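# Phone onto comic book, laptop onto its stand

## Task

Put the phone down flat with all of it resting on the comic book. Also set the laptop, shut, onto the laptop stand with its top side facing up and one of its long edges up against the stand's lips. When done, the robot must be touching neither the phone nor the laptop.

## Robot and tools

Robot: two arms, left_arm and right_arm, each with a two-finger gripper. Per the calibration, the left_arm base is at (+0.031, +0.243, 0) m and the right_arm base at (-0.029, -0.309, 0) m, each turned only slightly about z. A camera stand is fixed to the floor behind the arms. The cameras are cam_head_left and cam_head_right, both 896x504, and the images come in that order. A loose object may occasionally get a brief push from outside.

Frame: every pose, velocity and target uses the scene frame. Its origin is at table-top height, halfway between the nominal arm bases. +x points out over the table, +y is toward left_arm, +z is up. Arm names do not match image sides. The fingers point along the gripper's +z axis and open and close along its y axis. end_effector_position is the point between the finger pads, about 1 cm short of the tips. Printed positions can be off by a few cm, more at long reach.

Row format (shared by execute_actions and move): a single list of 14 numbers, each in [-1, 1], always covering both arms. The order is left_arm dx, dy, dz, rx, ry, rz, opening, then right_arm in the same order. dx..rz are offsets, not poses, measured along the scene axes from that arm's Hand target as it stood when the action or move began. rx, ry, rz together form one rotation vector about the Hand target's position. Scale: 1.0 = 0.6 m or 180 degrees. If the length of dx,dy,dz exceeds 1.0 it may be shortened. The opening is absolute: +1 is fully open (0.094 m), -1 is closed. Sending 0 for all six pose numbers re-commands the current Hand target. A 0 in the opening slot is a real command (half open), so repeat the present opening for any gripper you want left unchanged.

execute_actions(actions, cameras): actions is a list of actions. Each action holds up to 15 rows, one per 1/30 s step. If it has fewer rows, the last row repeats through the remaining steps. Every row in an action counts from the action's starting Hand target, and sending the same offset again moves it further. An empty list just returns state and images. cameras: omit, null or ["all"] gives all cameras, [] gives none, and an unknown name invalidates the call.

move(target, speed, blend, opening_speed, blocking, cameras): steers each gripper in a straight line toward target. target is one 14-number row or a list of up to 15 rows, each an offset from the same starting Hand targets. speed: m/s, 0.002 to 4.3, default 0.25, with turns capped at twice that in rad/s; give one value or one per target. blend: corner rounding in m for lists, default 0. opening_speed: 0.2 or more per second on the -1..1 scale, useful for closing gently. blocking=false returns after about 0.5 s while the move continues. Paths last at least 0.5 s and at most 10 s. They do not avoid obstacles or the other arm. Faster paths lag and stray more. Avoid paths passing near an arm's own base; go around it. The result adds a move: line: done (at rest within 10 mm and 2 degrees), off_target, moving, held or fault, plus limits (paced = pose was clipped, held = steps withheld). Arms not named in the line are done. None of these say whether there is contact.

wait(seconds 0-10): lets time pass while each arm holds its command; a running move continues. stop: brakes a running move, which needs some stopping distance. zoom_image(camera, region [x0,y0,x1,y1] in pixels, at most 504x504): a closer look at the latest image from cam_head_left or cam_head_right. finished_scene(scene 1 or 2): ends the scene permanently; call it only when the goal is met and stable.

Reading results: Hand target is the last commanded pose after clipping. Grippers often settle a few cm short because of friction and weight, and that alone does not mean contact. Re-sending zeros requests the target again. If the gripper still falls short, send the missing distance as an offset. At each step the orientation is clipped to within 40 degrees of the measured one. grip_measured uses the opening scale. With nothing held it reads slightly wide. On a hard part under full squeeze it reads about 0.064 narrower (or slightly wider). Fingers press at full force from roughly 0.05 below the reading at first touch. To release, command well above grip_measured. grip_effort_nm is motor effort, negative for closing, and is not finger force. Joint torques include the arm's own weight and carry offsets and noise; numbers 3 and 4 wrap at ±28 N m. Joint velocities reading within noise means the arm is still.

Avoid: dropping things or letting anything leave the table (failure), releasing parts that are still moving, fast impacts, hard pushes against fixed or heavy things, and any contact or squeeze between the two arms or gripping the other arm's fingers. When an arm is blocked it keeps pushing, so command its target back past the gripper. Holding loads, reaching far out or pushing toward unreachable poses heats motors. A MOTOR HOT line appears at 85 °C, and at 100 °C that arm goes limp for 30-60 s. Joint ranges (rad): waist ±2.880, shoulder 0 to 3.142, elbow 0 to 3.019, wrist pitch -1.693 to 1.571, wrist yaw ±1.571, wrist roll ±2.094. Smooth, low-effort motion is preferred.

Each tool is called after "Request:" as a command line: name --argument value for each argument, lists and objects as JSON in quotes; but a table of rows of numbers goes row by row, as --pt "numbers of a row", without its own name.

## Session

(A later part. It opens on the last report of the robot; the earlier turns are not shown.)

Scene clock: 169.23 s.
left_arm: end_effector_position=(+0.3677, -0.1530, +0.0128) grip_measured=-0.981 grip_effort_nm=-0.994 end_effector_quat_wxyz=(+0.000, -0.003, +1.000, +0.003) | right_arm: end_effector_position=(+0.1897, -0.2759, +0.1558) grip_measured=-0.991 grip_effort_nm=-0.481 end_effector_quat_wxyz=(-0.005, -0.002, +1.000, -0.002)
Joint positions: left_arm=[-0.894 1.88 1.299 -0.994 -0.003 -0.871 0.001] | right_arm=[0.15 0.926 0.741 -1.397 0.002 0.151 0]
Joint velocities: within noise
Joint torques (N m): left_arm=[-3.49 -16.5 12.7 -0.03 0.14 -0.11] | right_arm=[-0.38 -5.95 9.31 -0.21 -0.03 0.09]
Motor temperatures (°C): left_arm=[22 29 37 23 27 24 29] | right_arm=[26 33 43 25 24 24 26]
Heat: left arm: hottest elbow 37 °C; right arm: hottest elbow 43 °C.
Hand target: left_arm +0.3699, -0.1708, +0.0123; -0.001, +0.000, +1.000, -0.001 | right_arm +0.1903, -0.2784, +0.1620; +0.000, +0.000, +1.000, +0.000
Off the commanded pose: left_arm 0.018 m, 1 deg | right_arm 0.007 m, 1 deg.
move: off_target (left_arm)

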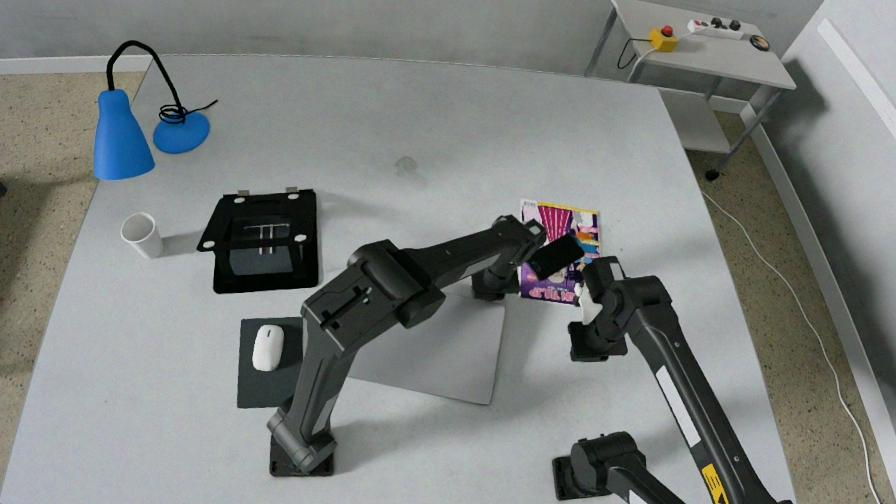

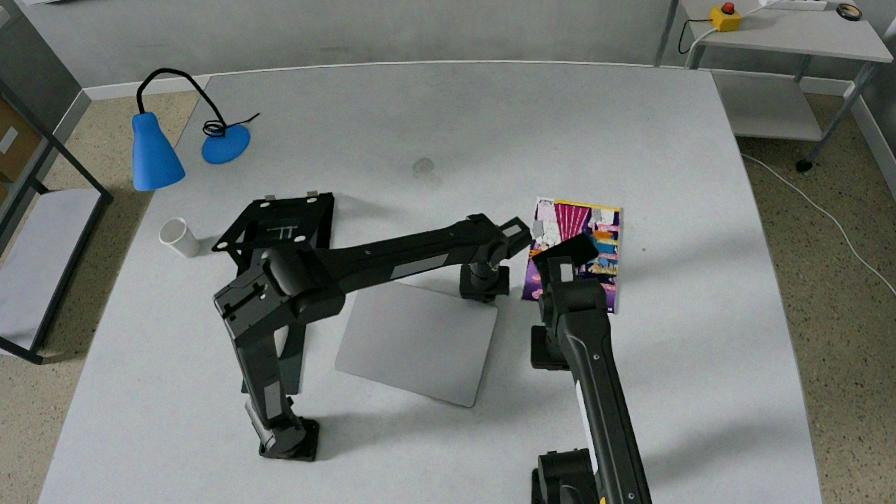

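Request:
move --pt "0.03 0.02 0.3 0 0 0 -1 0 -0.03 0.03 0 0 0 -1" --pt "0.0 0.6 0.35 0 0 -0.0 -1 0 -0.06 0.06 0 0 0 -1" --speed '[0.2,0.35]' --blend '[0.06,0]'

Request:
zoom_image --camera "cam_head_left" --region '[170, 160, 350, 310]'

Request:
zoom_image --camera "cam_head_right" --region '[190, 160, 370, 310]'

Scene clock: 180.77 s.
left_arm: end_effector_position=(+0.3740, +0.1848, +0.2210) grip_measured=-0.981 grip_effort_nm=-0.989 end_effector_quat_wxyz=(+0.002, +0.001, +1.000, +0.000) | right_arm: end_effector_position=(+0.1756, -0.3117, +0.1730) grip_measured=-0.991 grip_effort_nm=-0.481 end_effector_quat_wxyz=(-0.030, -0.002, +1.000, -0.001)
Joint positions: left_arm=[-0.195 1.253 1.141 -1.456 -0.001 -0.166 0.001] | right_arm=[-0.012 0.903 0.773 -1.501 0.002 -0.012 0]
Joint velocities: within noise
Joint torques (N m): left_arm=[0.09 -10.58 9.57 -0.17 0.07 0.11] | right_arm=[-0.38 -5.66 12.9 -0.31 -0.02 0.08]
Motor temperatures (°C): left_arm=[22 29 37 23 27 24 29] | right_arm=[26 33 43 25 24 24 26]
Heat: left arm: hottest elbow 37 °C; right arm: hottest elbow 43 °C.
Hand target: left_arm +0.3699, +0.1892, +0.2222; -0.001, +0.000, +1.000, -0.001 | right_arm +0.1902, -0.3144, +0.1979; +0.000, +0.000, +1.000, +0.000
Off the commanded pose: left_arm 0.006 m, 0 deg | right_arm 0.029 m, 4 deg.
move: off_target (right_arm)

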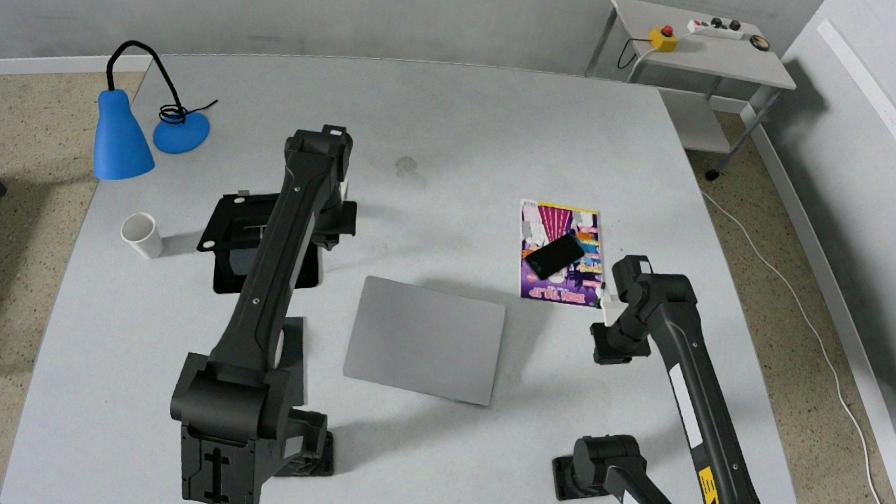

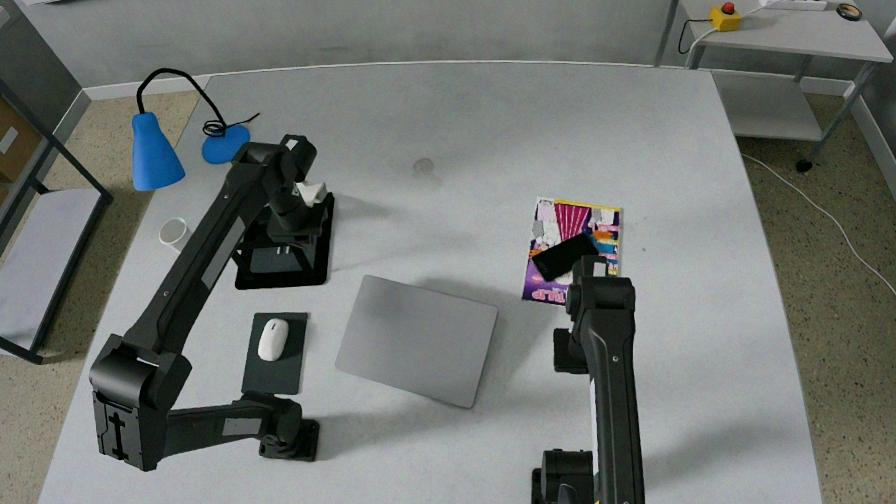

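Scaled by 2.800.

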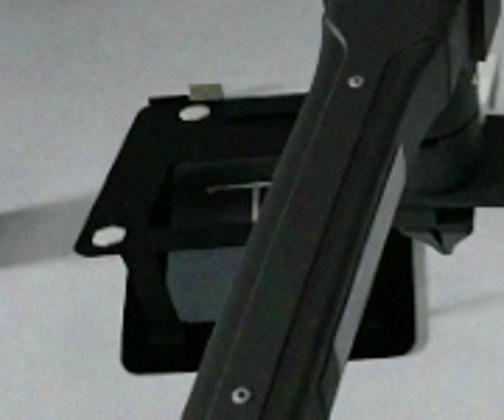

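Scaled by 2.800.

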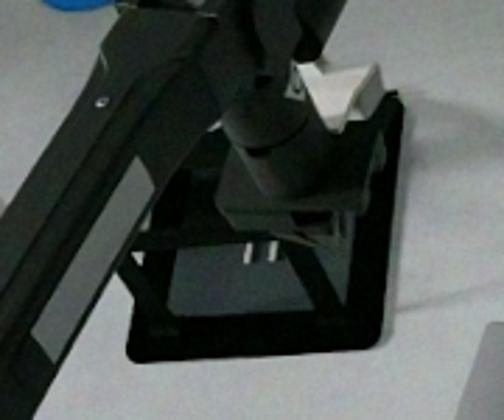

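Request:
move --pt "0.18 0.215 0.03 0 0 0 -1 0 0 0.0 0 0 0 -1" --pt "0.233 0.215 -0.1 0 0 -0.0 -1 0 0 0 0 0 0 -1" --speed '[0.3,0.15]' --blend '[0.04,0]'

Request:
zoom_image --camera "cam_head_right" --region '[190, 160, 370, 310]'

Scene clock: 187.63 s.
left_arm: end_effector_position=(+0.4954, +0.3161, +0.1533) grip_measured=-0.981 grip_effort_nm=-0.994 end_effector_quat_wxyz=(-0.020, -0.005, +1.000, -0.002) | right_arm: end_effector_position=(+0.1754, -0.3117, +0.1734) grip_measured=-0.991 grip_effort_nm=-0.481 end_effector_quat_wxyz=(-0.029, -0.002, +1.000, -0.001)
Joint positions: left_arm=[0.128 1.631 1.358 -1.337 -0.002 0.148 0.001] | right_arm=[-0.012 0.901 0.773 -1.502 0.002 -0.012 0]
Joint velocities: within noise
Joint torques (N m): left_arm=[-1.55 -14.68 12.77 0.76 0.1 0.12] | right_arm=[-0.26 -5.48 12.93 -0.28 -0.02 0.08]
Motor temperatures (°C): left_arm=[22 29 37 23 27 24 29] | right_arm=[26 33 45 25 24 24 26]
Heat: left arm: hottest elbow 37 °C; right arm: hottest elbow 45 °C.
Hand target: left_arm +0.5096, +0.3182, +0.1623; -0.001, +0.000, +1.000, -0.001 | right_arm +0.1902, -0.3144, +0.1979; +0.000, +0.000, +1.000, +0.000
Off the commanded pose: left_arm 0.017 m, 2 deg | right_arm 0.029 m, 3 deg.
move: off_target (left_arm, right_arm)

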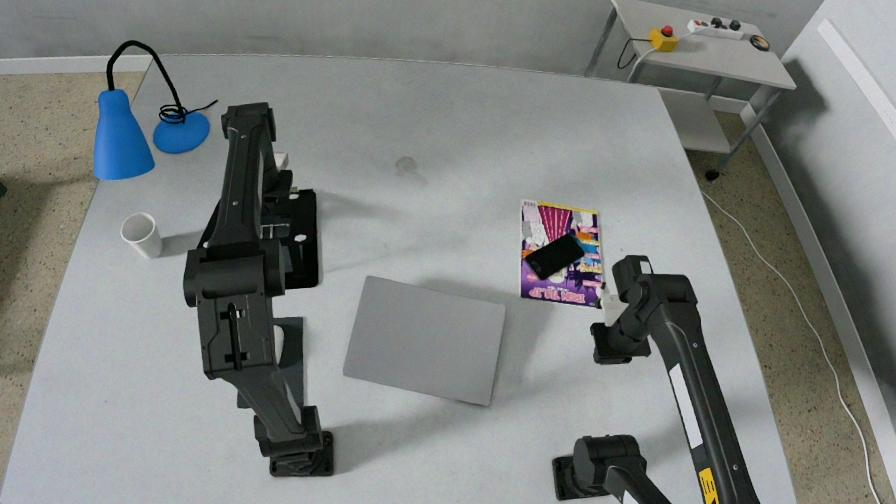

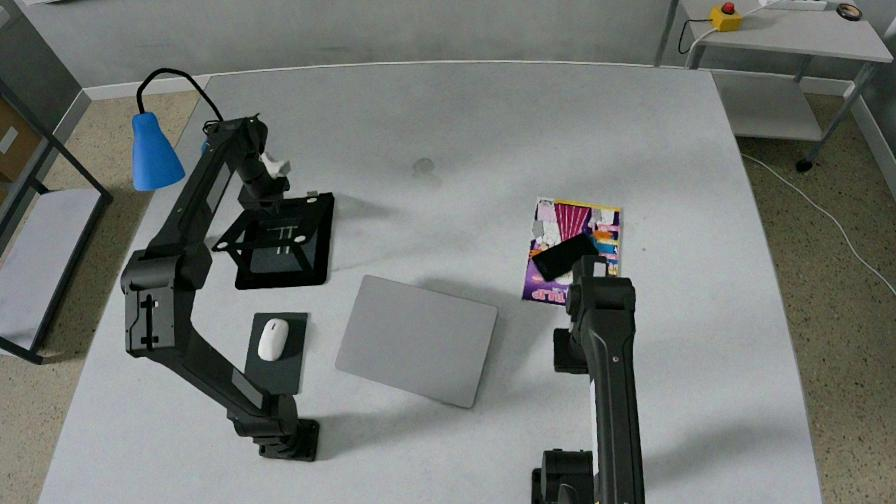

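Scaled by 2.800.

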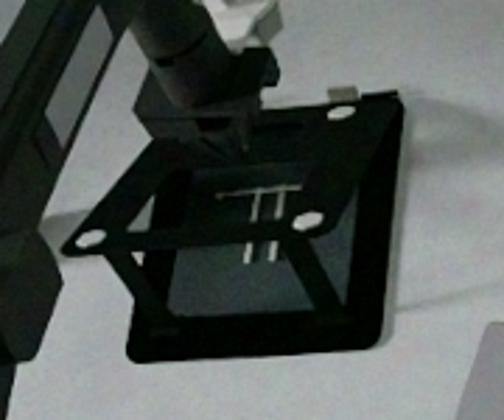

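Request:
move --target '[0.01,0.0,-0.18,0,0,0,-1,0,0,0.0,0,0,0,-1]' --speed 0.1

Request:
zoom_image --camera "cam_head_right" --region '[190, 160, 370, 310]'

Scene clock: 193.77 s.
left_arm: end_effector_position=(+0.5158, +0.3193, +0.0593) grip_measured=-0.981 grip_effort_nm=-0.994 end_effector_quat_wxyz=(-0.001, -0.005, +1.000, +0.001) | right_arm: end_effector_position=(+0.1754, -0.3117, +0.1734) grip_measured=-0.991 grip_effort_nm=-0.481 end_effector_quat_wxyz=(-0.029, -0.002, +1.000, -0.001)
Joint positions: left_arm=[0.128 1.751 1.249 -1.07 -0.002 0.148 0.001] | right_arm=[-0.012 0.901 0.773 -1.502 0.002 -0.012 0]
Joint velocities: within noise
Joint torques (N m): left_arm=[-1.61 -16.44 8.17 0.65 0.11 0.1] | right_arm=[-0.38 -5.48 12.92 -0.31 -0.03 0.09]
Motor temperatures (°C): left_arm=[22 29 38 23 27 24 29] | right_arm=[26 32 46 25 24 24 26]
Heat: left arm: hottest elbow 38 °C; right arm: hottest elbow 46 °C.
Hand target: left_arm +0.5157, +0.3181, +0.0544; -0.001, +0.000, +1.000, -0.001 | right_arm +0.1902, -0.3144, +0.1979; +0.000, +0.000, +1.000, +0.000
Off the commanded pose: left_arm 0.005 m, 1 deg | right_arm 0.029 m, 3 deg.
move: off_target (right_arm)

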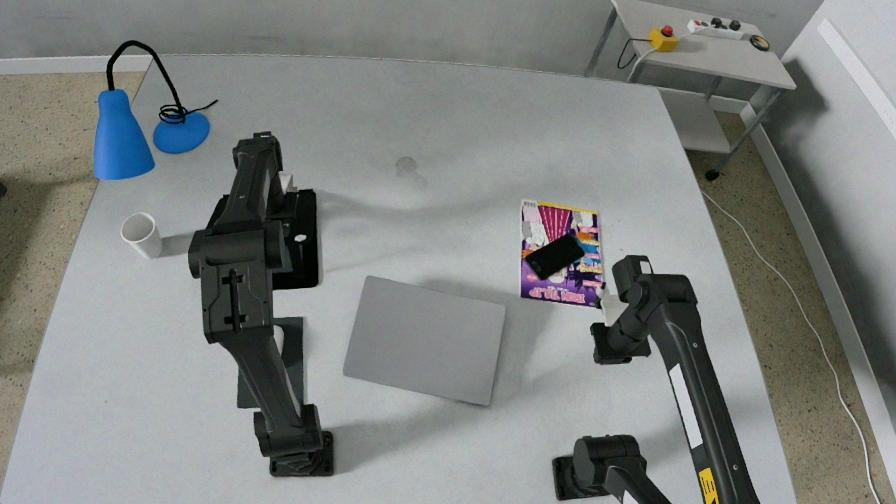

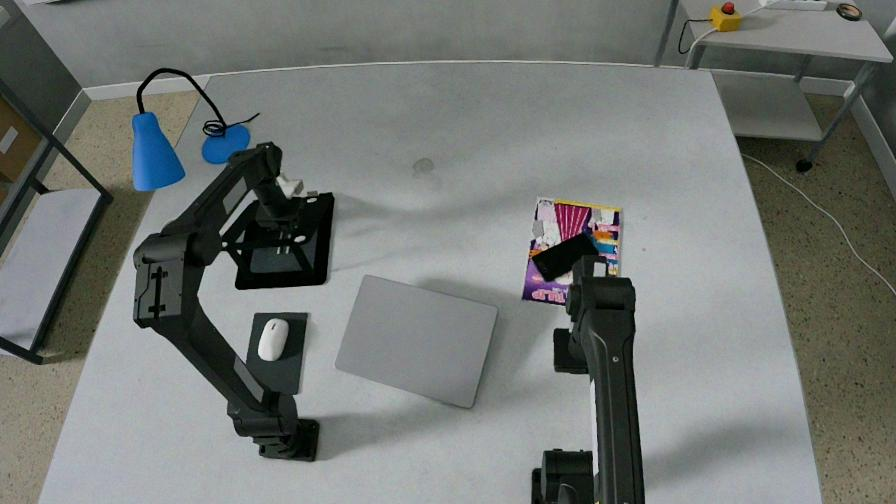

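Scaled by 2.800.

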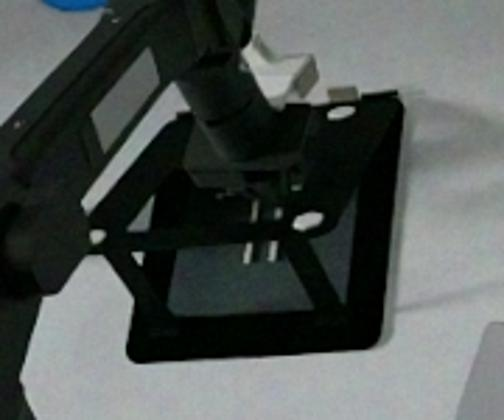

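Request:
move --pt "0.0 0.04 0.0 0 0 0 -1 0 0 0.0 0 0 0 -1" --pt "0.14 0.04 0.0 0 0 0 -1 0 0 0.0 0 0 0 -1" --pt "0.14 -0.2 0.0 0 0 0 -1 0 0 0.0 0 0 0 -1" --speed 0.09

Request:
zoom_image --camera "cam_head_right" --region '[220, 150, 440, 310]'

Scene clock: 204.53 s.
left_arm: end_effector_position=(+0.5733, +0.2181, +0.0395) grip_measured=-0.981 grip_effort_nm=-0.979 end_effector_quat_wxyz=(-0.030, -0.007, +1.000, +0.003) | right_arm: end_effector_position=(+0.1754, -0.3117, +0.1734) grip_measured=-0.991 grip_effort_nm=-0.486 end_effector_quat_wxyz=(-0.029, -0.002, +1.000, -0.001)
Joint positions: left_arm=[-0.074 1.929 1.455 -1.157 -0.004 -0.06 0.001] | right_arm=[-0.012 0.901 0.773 -1.502 0.002 -0.012 0]
Joint velocities: within noise
Joint torques (N m): left_arm=[-3.96 -18.37 14.41 0.43 0.24 -0.12] | right_arm=[-0.26 -5.36 12.92 -0.28 -0.03 0.09]
Motor temperatures (°C): left_arm=[22 29 37 23 27 24 29] | right_arm=[26 32 48 25 24 24 26]
Heat: left arm: hottest elbow 37 °C; right arm: hottest elbow 48 °C.
Hand target: left_arm +0.5998, +0.1983, +0.0545; +0.000, +0.000, +1.000, -0.001 | right_arm +0.1902, -0.3144, +0.1979; +0.000, +0.000, +1.000, +0.000
Off the commanded pose: left_arm 0.036 m, 3 deg | right_arm 0.029 m, 3 deg.
move: off_target (left_arm, right_arm)

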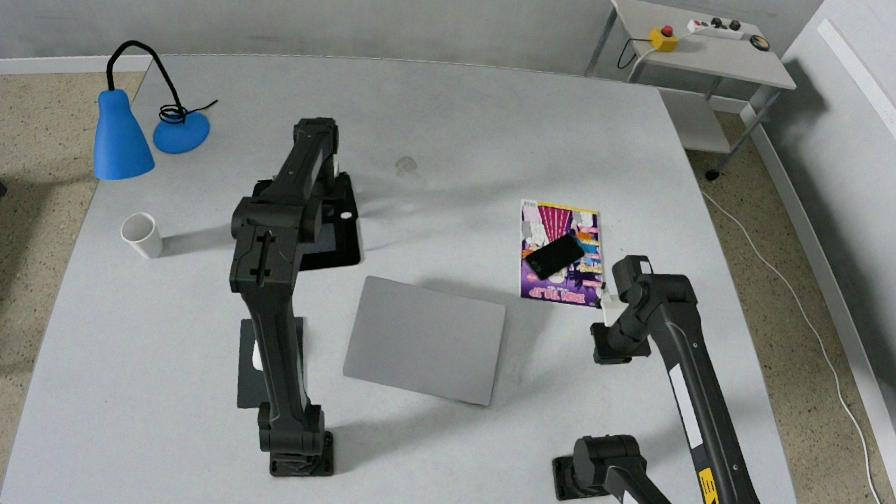

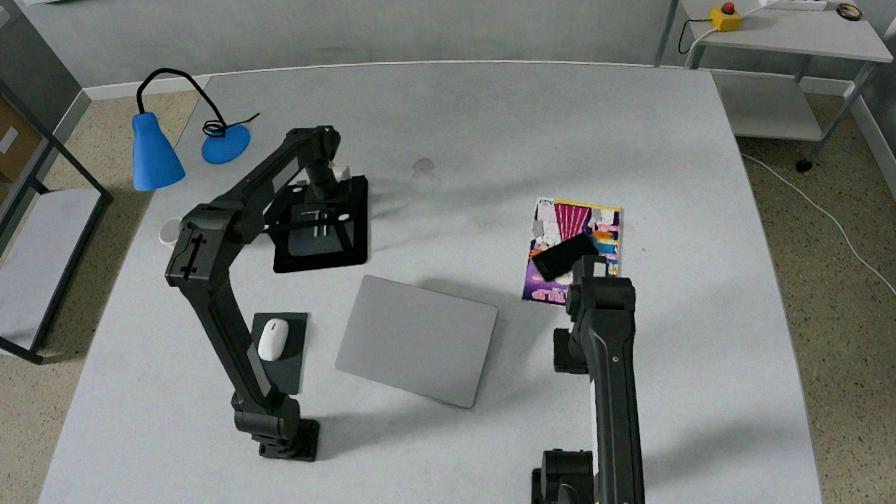

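Scaled by 2.291.

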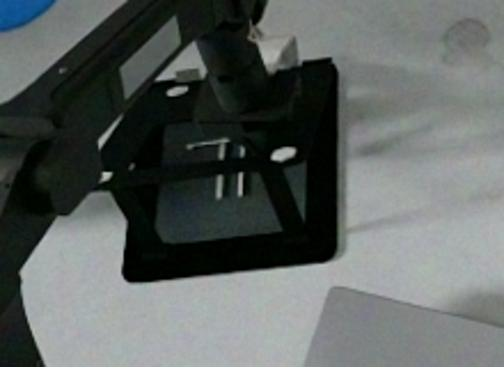

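Request:
wait --seconds 0

Scene clock: 217.00 s.
left_arm: end_effector_position=(+0.5733, +0.2181, +0.0395) grip_measured=-0.981 grip_effort_nm=-0.984 end_effector_quat_wxyz=(-0.030, -0.007, +1.000, +0.003) | right_arm: end_effector_position=(+0.1754, -0.3117, +0.1734) grip_measured=-0.991 grip_effort_nm=-0.481 end_effector_quat_wxyz=(-0.029, -0.002, +1.000, -0.001)
Joint positions: left_arm=[-0.074 1.929 1.455 -1.157 -0.004 -0.06 0.001] | right_arm=[-0.012 0.901 0.773 -1.502 0.002 -0.012 0]
Joint velocities: within noise
Joint torques (N m): left_arm=[-3.55 -19.31 14.53 0.54 0.18 -0.16] | right_arm=[-0.38 -5.36 12.92 -0.29 -0.03 0.09]
Motor temperatures (°C): left_arm=[22 30 38 23 27 24 29] | right_arm=[26 32 50 25 24 23 26]
Heat: left arm: hottest elbow 38 °C; right arm: hottest elbow 50 °C.
Hand target: left_arm +0.5998, +0.1983, +0.0545; +0.000, +0.000, +1.000, -0.001 | right_arm +0.1902, -0.3144, +0.1979; +0.000, +0.000, +1.000, +0.000
Tool commands: left_gripper/opening=-1.0 right_gripper/opening=-1.0
Off the commanded pose: left_arm 0.036 m, 3 deg | right_arm 0.029 m, 3 deg.

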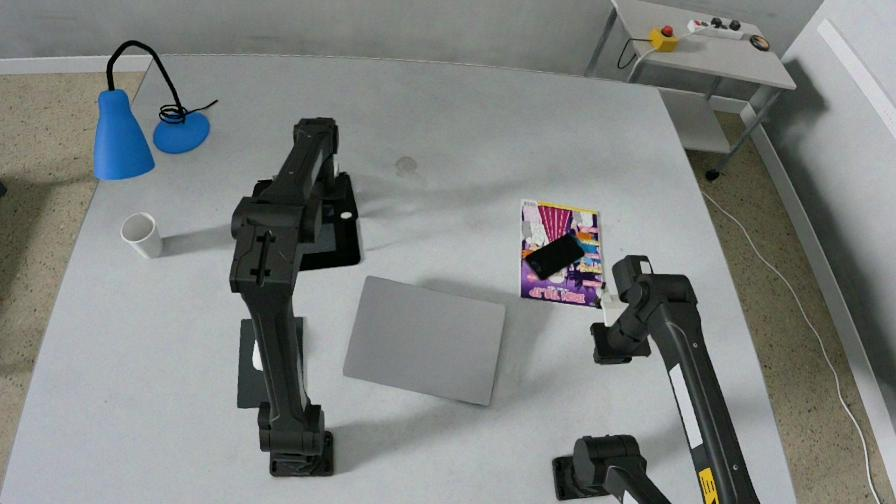

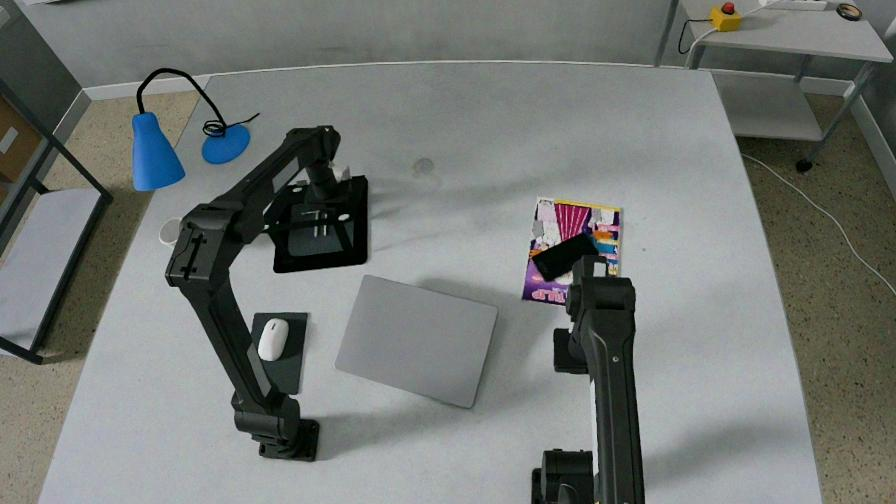

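Request:
move --pt "0.05 -0.03 0 0 0 0 -1 0 0 0 0 0 0 -1" --pt "0.06 -0.23 0 0 0 0 -1 0 0 0 0 0 0 -1" --speed 0.1

Scene clock: 222.90 s.
left_arm: end_effector_position=(+0.6172, +0.0849, +0.0433) grip_measured=-0.981 grip_effort_nm=-0.984 end_effector_quat_wxyz=(-0.020, -0.007, +1.000, +0.007) | right_arm: end_effector_position=(+0.1754, -0.3117, +0.1734) grip_measured=-0.991 grip_effort_nm=-0.481 end_effector_quat_wxyz=(-0.029, -0.002, +1.000, -0.001)
Joint positions: left_arm=[-0.292 2.069 1.695 -1.239 -0.004 -0.277 0.001] | right_arm=[-0.012 0.901 0.773 -1.502 0.002 -0.012 0]
Joint velocities: within noise
Joint torques (N m): left_arm=[-3.9 -21.01 15.58 0.1 0.22 -0.13] | right_arm=[-0.38 -5.42 12.93 -0.28 -0.02 0.09]
Motor temperatures (°C): left_arm=[22 30 39 23 27 24 29] | right_arm=[26 32 51 25 24 23 26]
Heat: left arm: hottest elbow 39 °C; right arm: hottest elbow 51 °C.
Hand target: left_arm +0.6357, +0.0602, +0.0544; -0.001, +0.000, +1.000, -0.001 | right_arm +0.1902, -0.3144, +0.1979; +0.000, +0.000, +1.000, +0.000
Off the commanded pose: left_arm 0.033 m, 3 deg | right_arm 0.029 m, 3 deg.
move: off_target (left_arm, right_arm)

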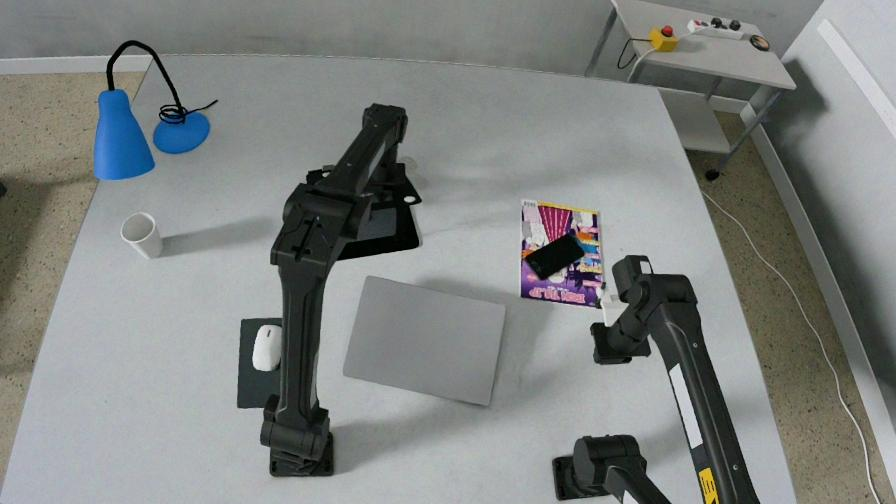

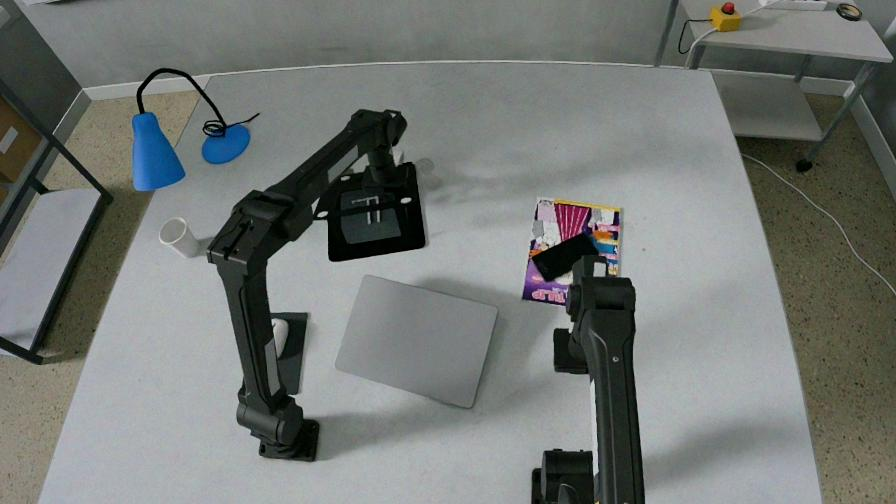

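Request:
move --target '[-0.02,-0.24,0,0,0,0,-1,0,0,0,0,0,0,-1]' --speed 0.1

Request:
zoom_image --camera "cam_head_left" --region '[250, 100, 530, 380]'

Scene clock: 227.87 s.
left_arm: end_effector_position=(+0.6128, -0.0552, +0.0448) grip_measured=-0.981 grip_effort_nm=-0.984 end_effector_quat_wxyz=(-0.018, -0.006, +1.000, +0.011) | right_arm: end_effector_position=(+0.1754, -0.3117, +0.1734) grip_measured=-0.991 grip_effort_nm=-0.486 end_effector_quat_wxyz=(-0.029, -0.002, +1.000, -0.001)
Joint positions: left_arm=[-0.502 2.192 1.91 -1.331 -0.004 -0.486 0.001] | right_arm=[-0.012 0.901 0.773 -1.502 0.002 -0.012 0]
Joint velocities: within noise
Joint torques (N m): left_arm=[-3.66 -21.89 15.98 0.31 0.15 -0.12] | right_arm=[-0.38 -5.54 12.93 -0.29 -0.02 0.08]
Motor temperatures (°C): left_arm=[22 30 40 23 27 24 29] | right_arm=[26 32 51 25 24 23 26]
Heat: left arm: hottest elbow 40 °C; right arm: hottest elbow 51 °C.
Hand target: left_arm +0.6237, -0.0837, +0.0544; -0.001, +0.000, +1.000, -0.001 | right_arm +0.1902, -0.3144, +0.1979; +0.000, +0.000, +1.000, +0.000
Off the commanded pose: left_arm 0.032 m, 3 deg | right_arm 0.029 m, 3 deg.
move: off_target (left_arm, right_arm)

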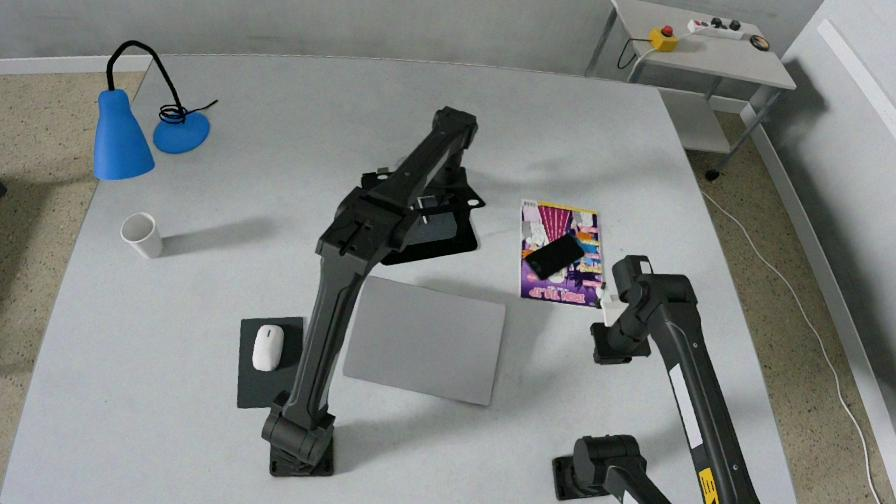

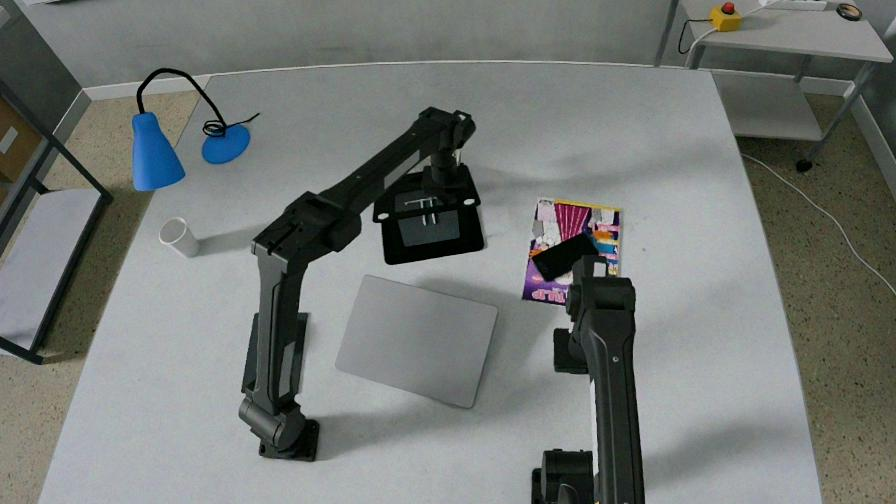

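Scaled by 1.800.

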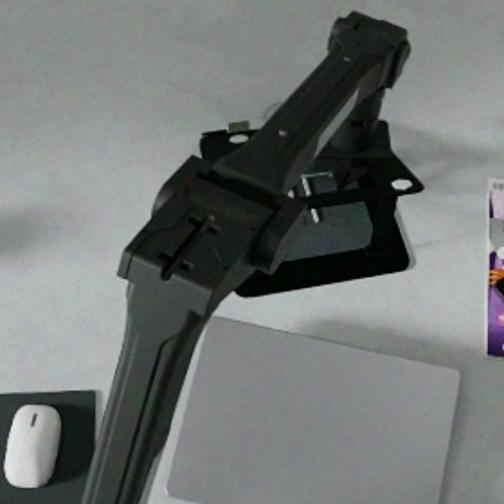

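Request:
move --pt "0.0 0.05 0.0 0 0 0 -1 0 0 0 0 0 0 -1" --pt "-0.02 0.08 0.45 0 0 0 -1 0 0 0 0 0 0 -1" --pt "-0.32 0.3 0.45 0 0 0 -1 0 0 0 0 0 0 -1" --speed 0.2

Request:
zoom_image --camera "cam_head_left" --region '[320, 140, 540, 420]'

Scene clock: 239.90 s.
left_arm: end_effector_position=(+0.4351, +0.0891, +0.3216) grip_measured=-0.981 grip_effort_nm=-0.979 end_effector_quat_wxyz=(+0.019, +0.001, +1.000, -0.008) | right_arm: end_effector_position=(+0.1754, -0.3117, +0.1734) grip_measured=-0.991 grip_effort_nm=-0.486 end_effector_quat_wxyz=(-0.029, -0.002, +1.000, -0.001)
Joint positions: left_arm=[-0.39 1.453 1.596 -1.674 0.001 -0.36 0.001] | right_arm=[-0.012 0.901 0.773 -1.502 0.002 -0.012 0]
Joint velocities: within noise
Joint torques (N m): left_arm=[-0.73 -14.97 9.65 0.23 -0.01 0.11] | right_arm=[-0.44 -5.48 12.89 -0.28 -0.03 0.09]
Motor temperatures (°C): left_arm=[22 31 39 23 27 24 29] | right_arm=[26 32 52 25 24 23 26]
Heat: left arm: hottest elbow 39 °C; right arm: hottest elbow 52 °C.
Hand target: left_arm +0.4317, +0.0963, +0.3244; -0.001, +0.000, +1.000, -0.001 | right_arm +0.1902, -0.3144, +0.1979; +0.000, +0.000, +1.000, +0.000
Off the commanded pose: left_arm 0.008 m, 2 deg | right_arm 0.029 m, 3 deg.
joint sent to its limit (left arm) — joint 4 (wrist pitch), lower limit. The joint targets still meet the commanded pose.
move: off_target (right_arm)

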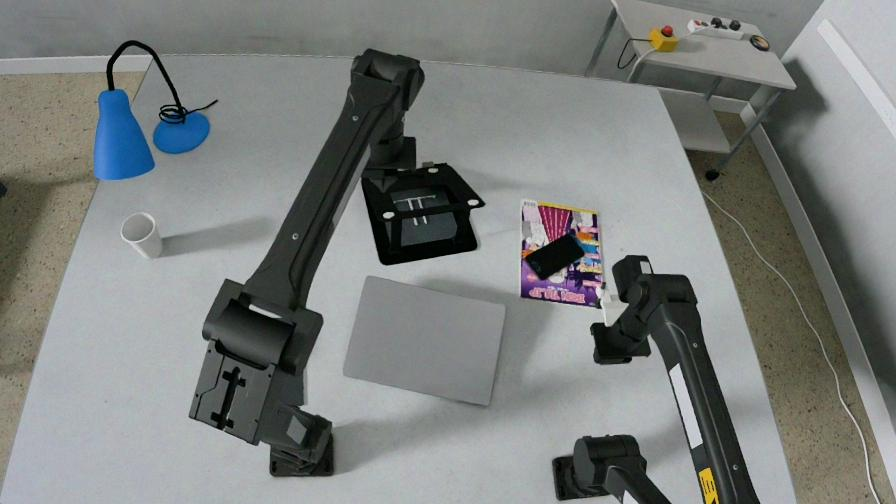

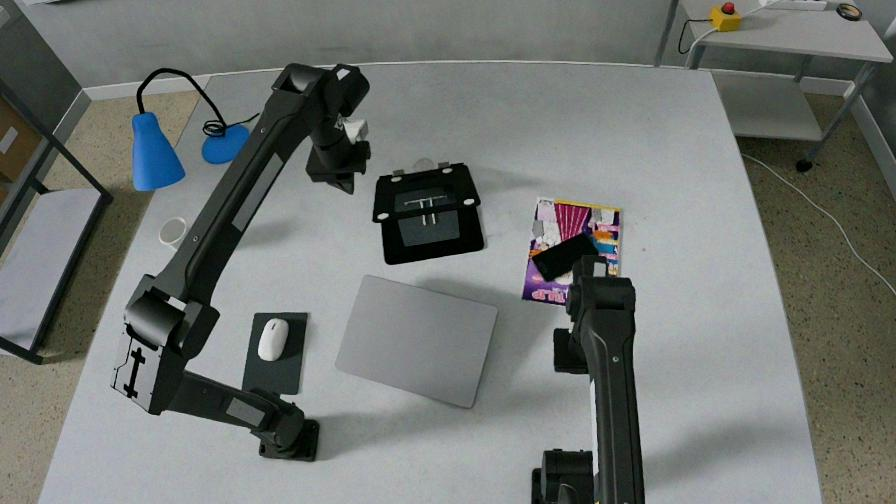

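Scaled by 1.800.

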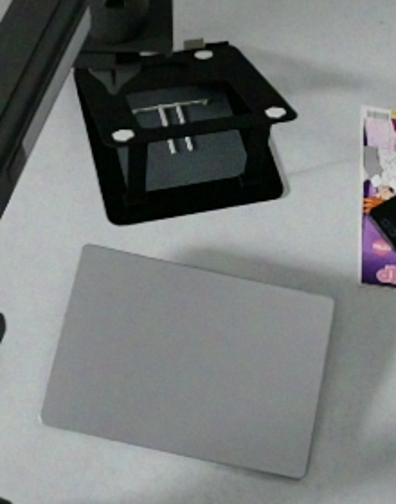

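Request:
move --target '[-0.25,0.28,-0.08,0,0,0,-1,0.141,0.09,-0.09,0.3057,-0.0266,-0.0512,0.1]' --speed 0.3

Request:
zoom_image --camera "cam_head_left" --region '[420, 240, 620, 440]'

Request:
zoom_image --camera "cam_head_right" --region '[420, 240, 620, 440]'

Scene clock: 254.40 s.
left_arm: end_effector_position=(+0.2879, +0.2610, +0.2767) grip_measured=-0.981 grip_effort_nm=-0.984 end_effector_quat_wxyz=(+0.002, +0.002, +1.000, +0.000) | right_arm: end_effector_position=(+0.2759, -0.2576, +0.1521) grip_measured=+0.099 grip_effort_nm=0.061 end_effector_quat_wxyz=(+0.044, +0.071, +0.884, +0.459)
Joint positions: left_arm=[0.044 1.007 1.106 -1.667 0 0.077 0.001] | right_arm=[-0.31 1.269 0.756 -1.239 -0.947 -0.237 0.052]
Joint velocities: within noise
Joint torques (N m): left_arm=[-0.03 -7.3 9.36 -0.01 0.05 0.08] | right_arm=[-0.32 -8 6.54 0.23 -0.56 0.01]
Motor temperatures (°C): left_arm=[22 30 38 23 27 24 29] | right_arm=[26 32 52 25 24 23 26]
Heat: left arm: hottest elbow 38 °C; right arm: hottest elbow 52 °C.
Hand target: left_arm +0.2818, +0.2643, +0.2763; -0.001, +0.000, +1.000, -0.001 | right_arm +0.2748, -0.2604, +0.1439; +0.040, +0.077, +0.883, +0.461
Off the commanded pose: left_arm 0.007 m, 0 deg | right_arm 0.009 m, 1 deg.
move: done

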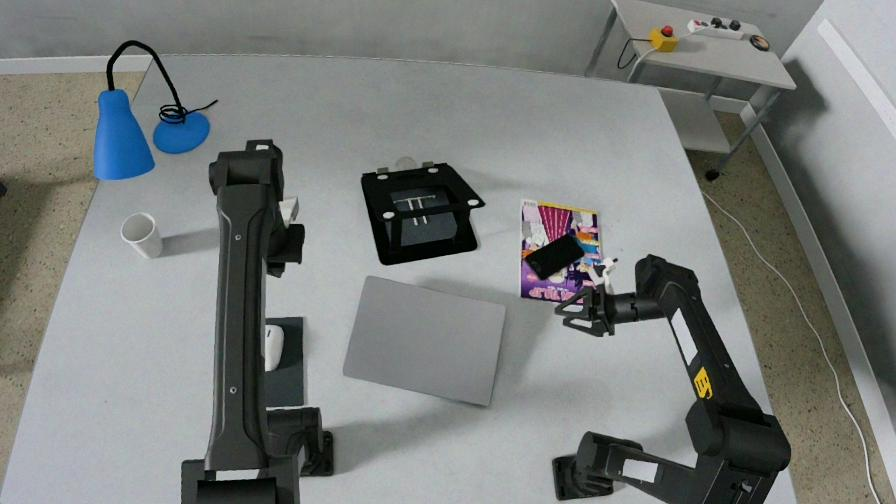

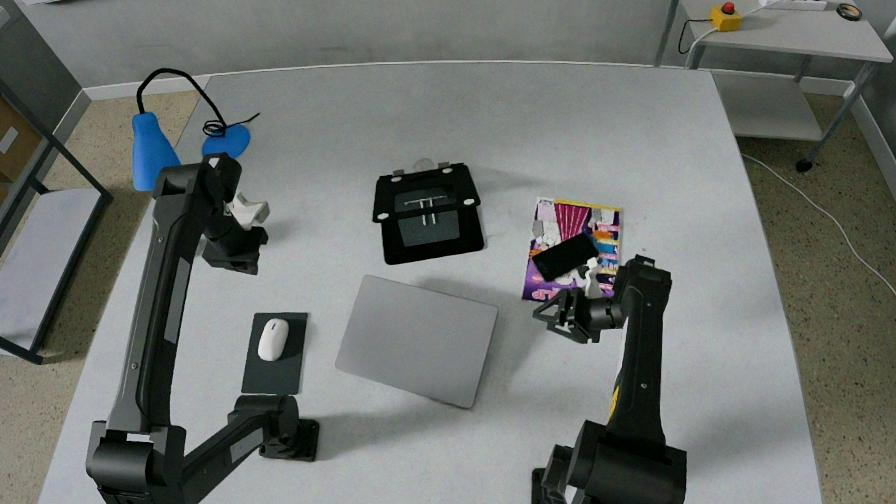

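Scaled by 2.520.

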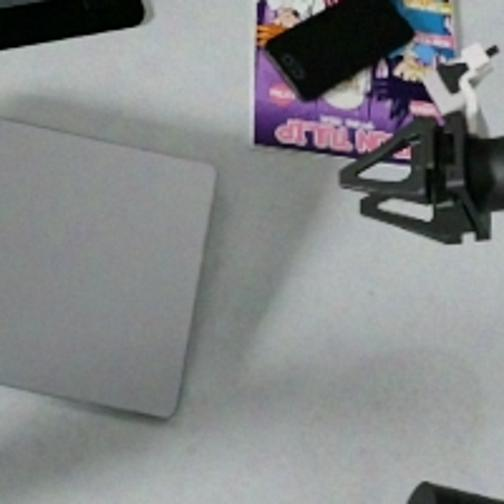

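Scaled by 2.520.

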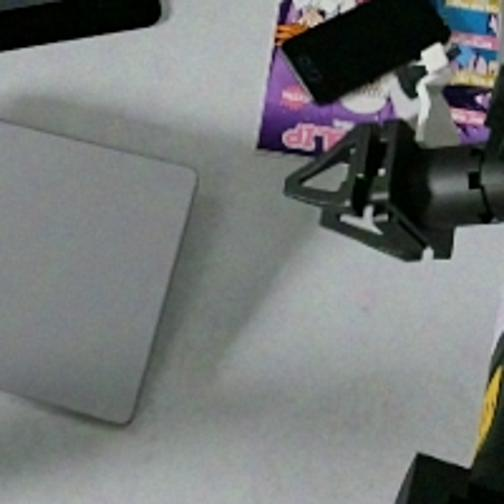

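Request:
move --target '[0,0,0,0,0,0,-1,0.01,0.0,-0.19,0,0,0,0.1]' --speed 0.15

Request:
zoom_image --camera "cam_head_left" --region '[440, 270, 600, 410]'

Request:
zoom_image --camera "cam_head_right" --region '[440, 270, 600, 410]'

Scene clock: 257.97 s.
left_arm: end_effector_position=(+0.2879, +0.2610, +0.2767) grip_measured=-0.981 grip_effort_nm=-0.984 end_effector_quat_wxyz=(+0.002, +0.002, +1.000, +0.000) | right_arm: end_effector_position=(+0.2847, -0.2602, +0.0377) grip_measured=+0.099 grip_effort_nm=0.066 end_effector_quat_wxyz=(+0.049, +0.068, +0.885, +0.459)
Joint positions: left_arm=[0.044 1.007 1.106 -1.667 0 0.077 0.001] | right_arm=[-0.31 1.542 0.636 -0.837 -0.949 -0.24 0.052]
Joint velocities: within noise
Joint torques (N m): left_arm=[-0.03 -7.53 9.24 0.03 0.03 0.1] | right_arm=[0.21 -9.7 4.46 0.16 -0.56 0.14]
Motor temperatures (°C): left_arm=[22 30 38 23 27 24 29] | right_arm=[26 32 51 25 24 23 26]
Heat: left arm: hottest elbow 38 °C; right arm: hottest elbow 51 °C.
Hand target: left_arm +0.2818, +0.2642, +0.2763; -0.001, +0.000, +1.000, -0.001 | right_arm +0.2808, -0.2604, +0.0300; +0.040, +0.078, +0.883, +0.461
Off the commanded pose: left_arm 0.007 m, 0 deg | right_arm 0.009 m, 2 deg.
move: done

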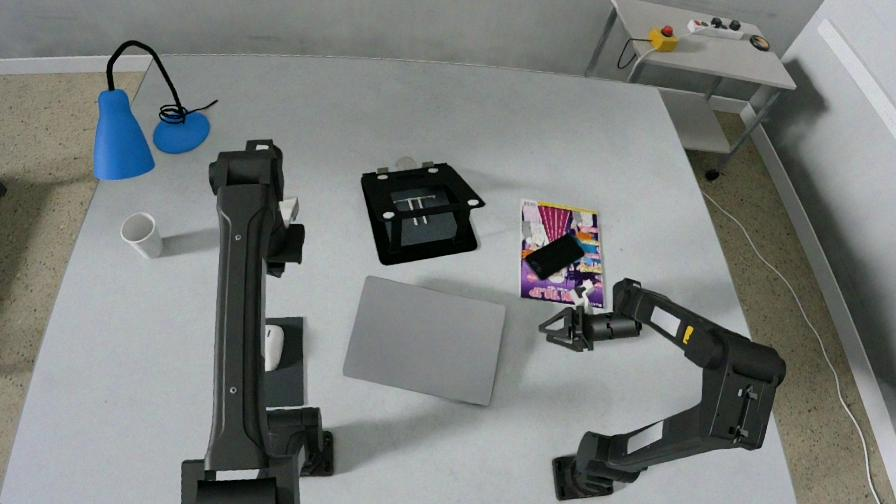

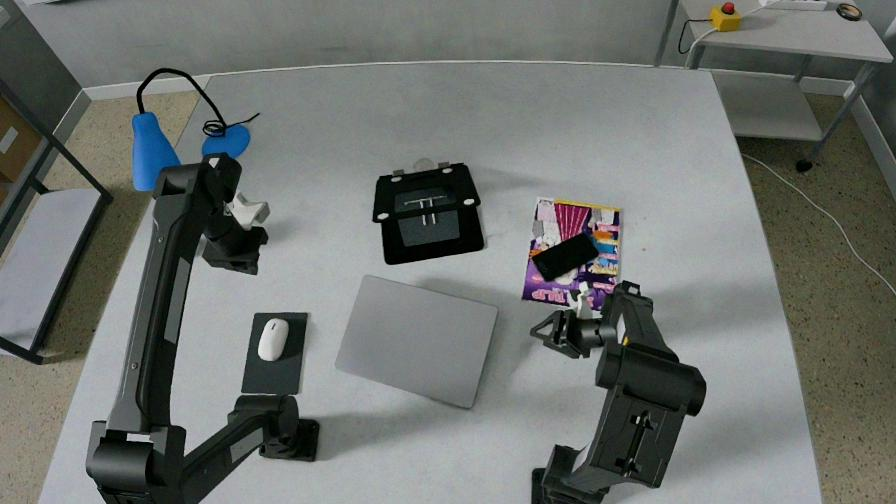

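Scaled by 3.150.

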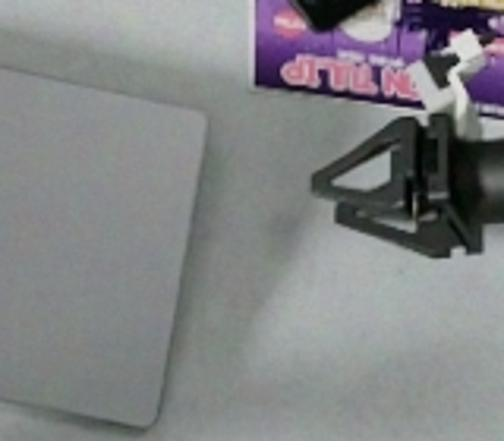

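Scaled by 3.150.

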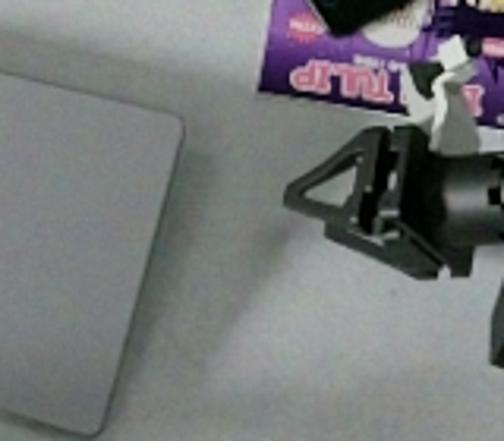

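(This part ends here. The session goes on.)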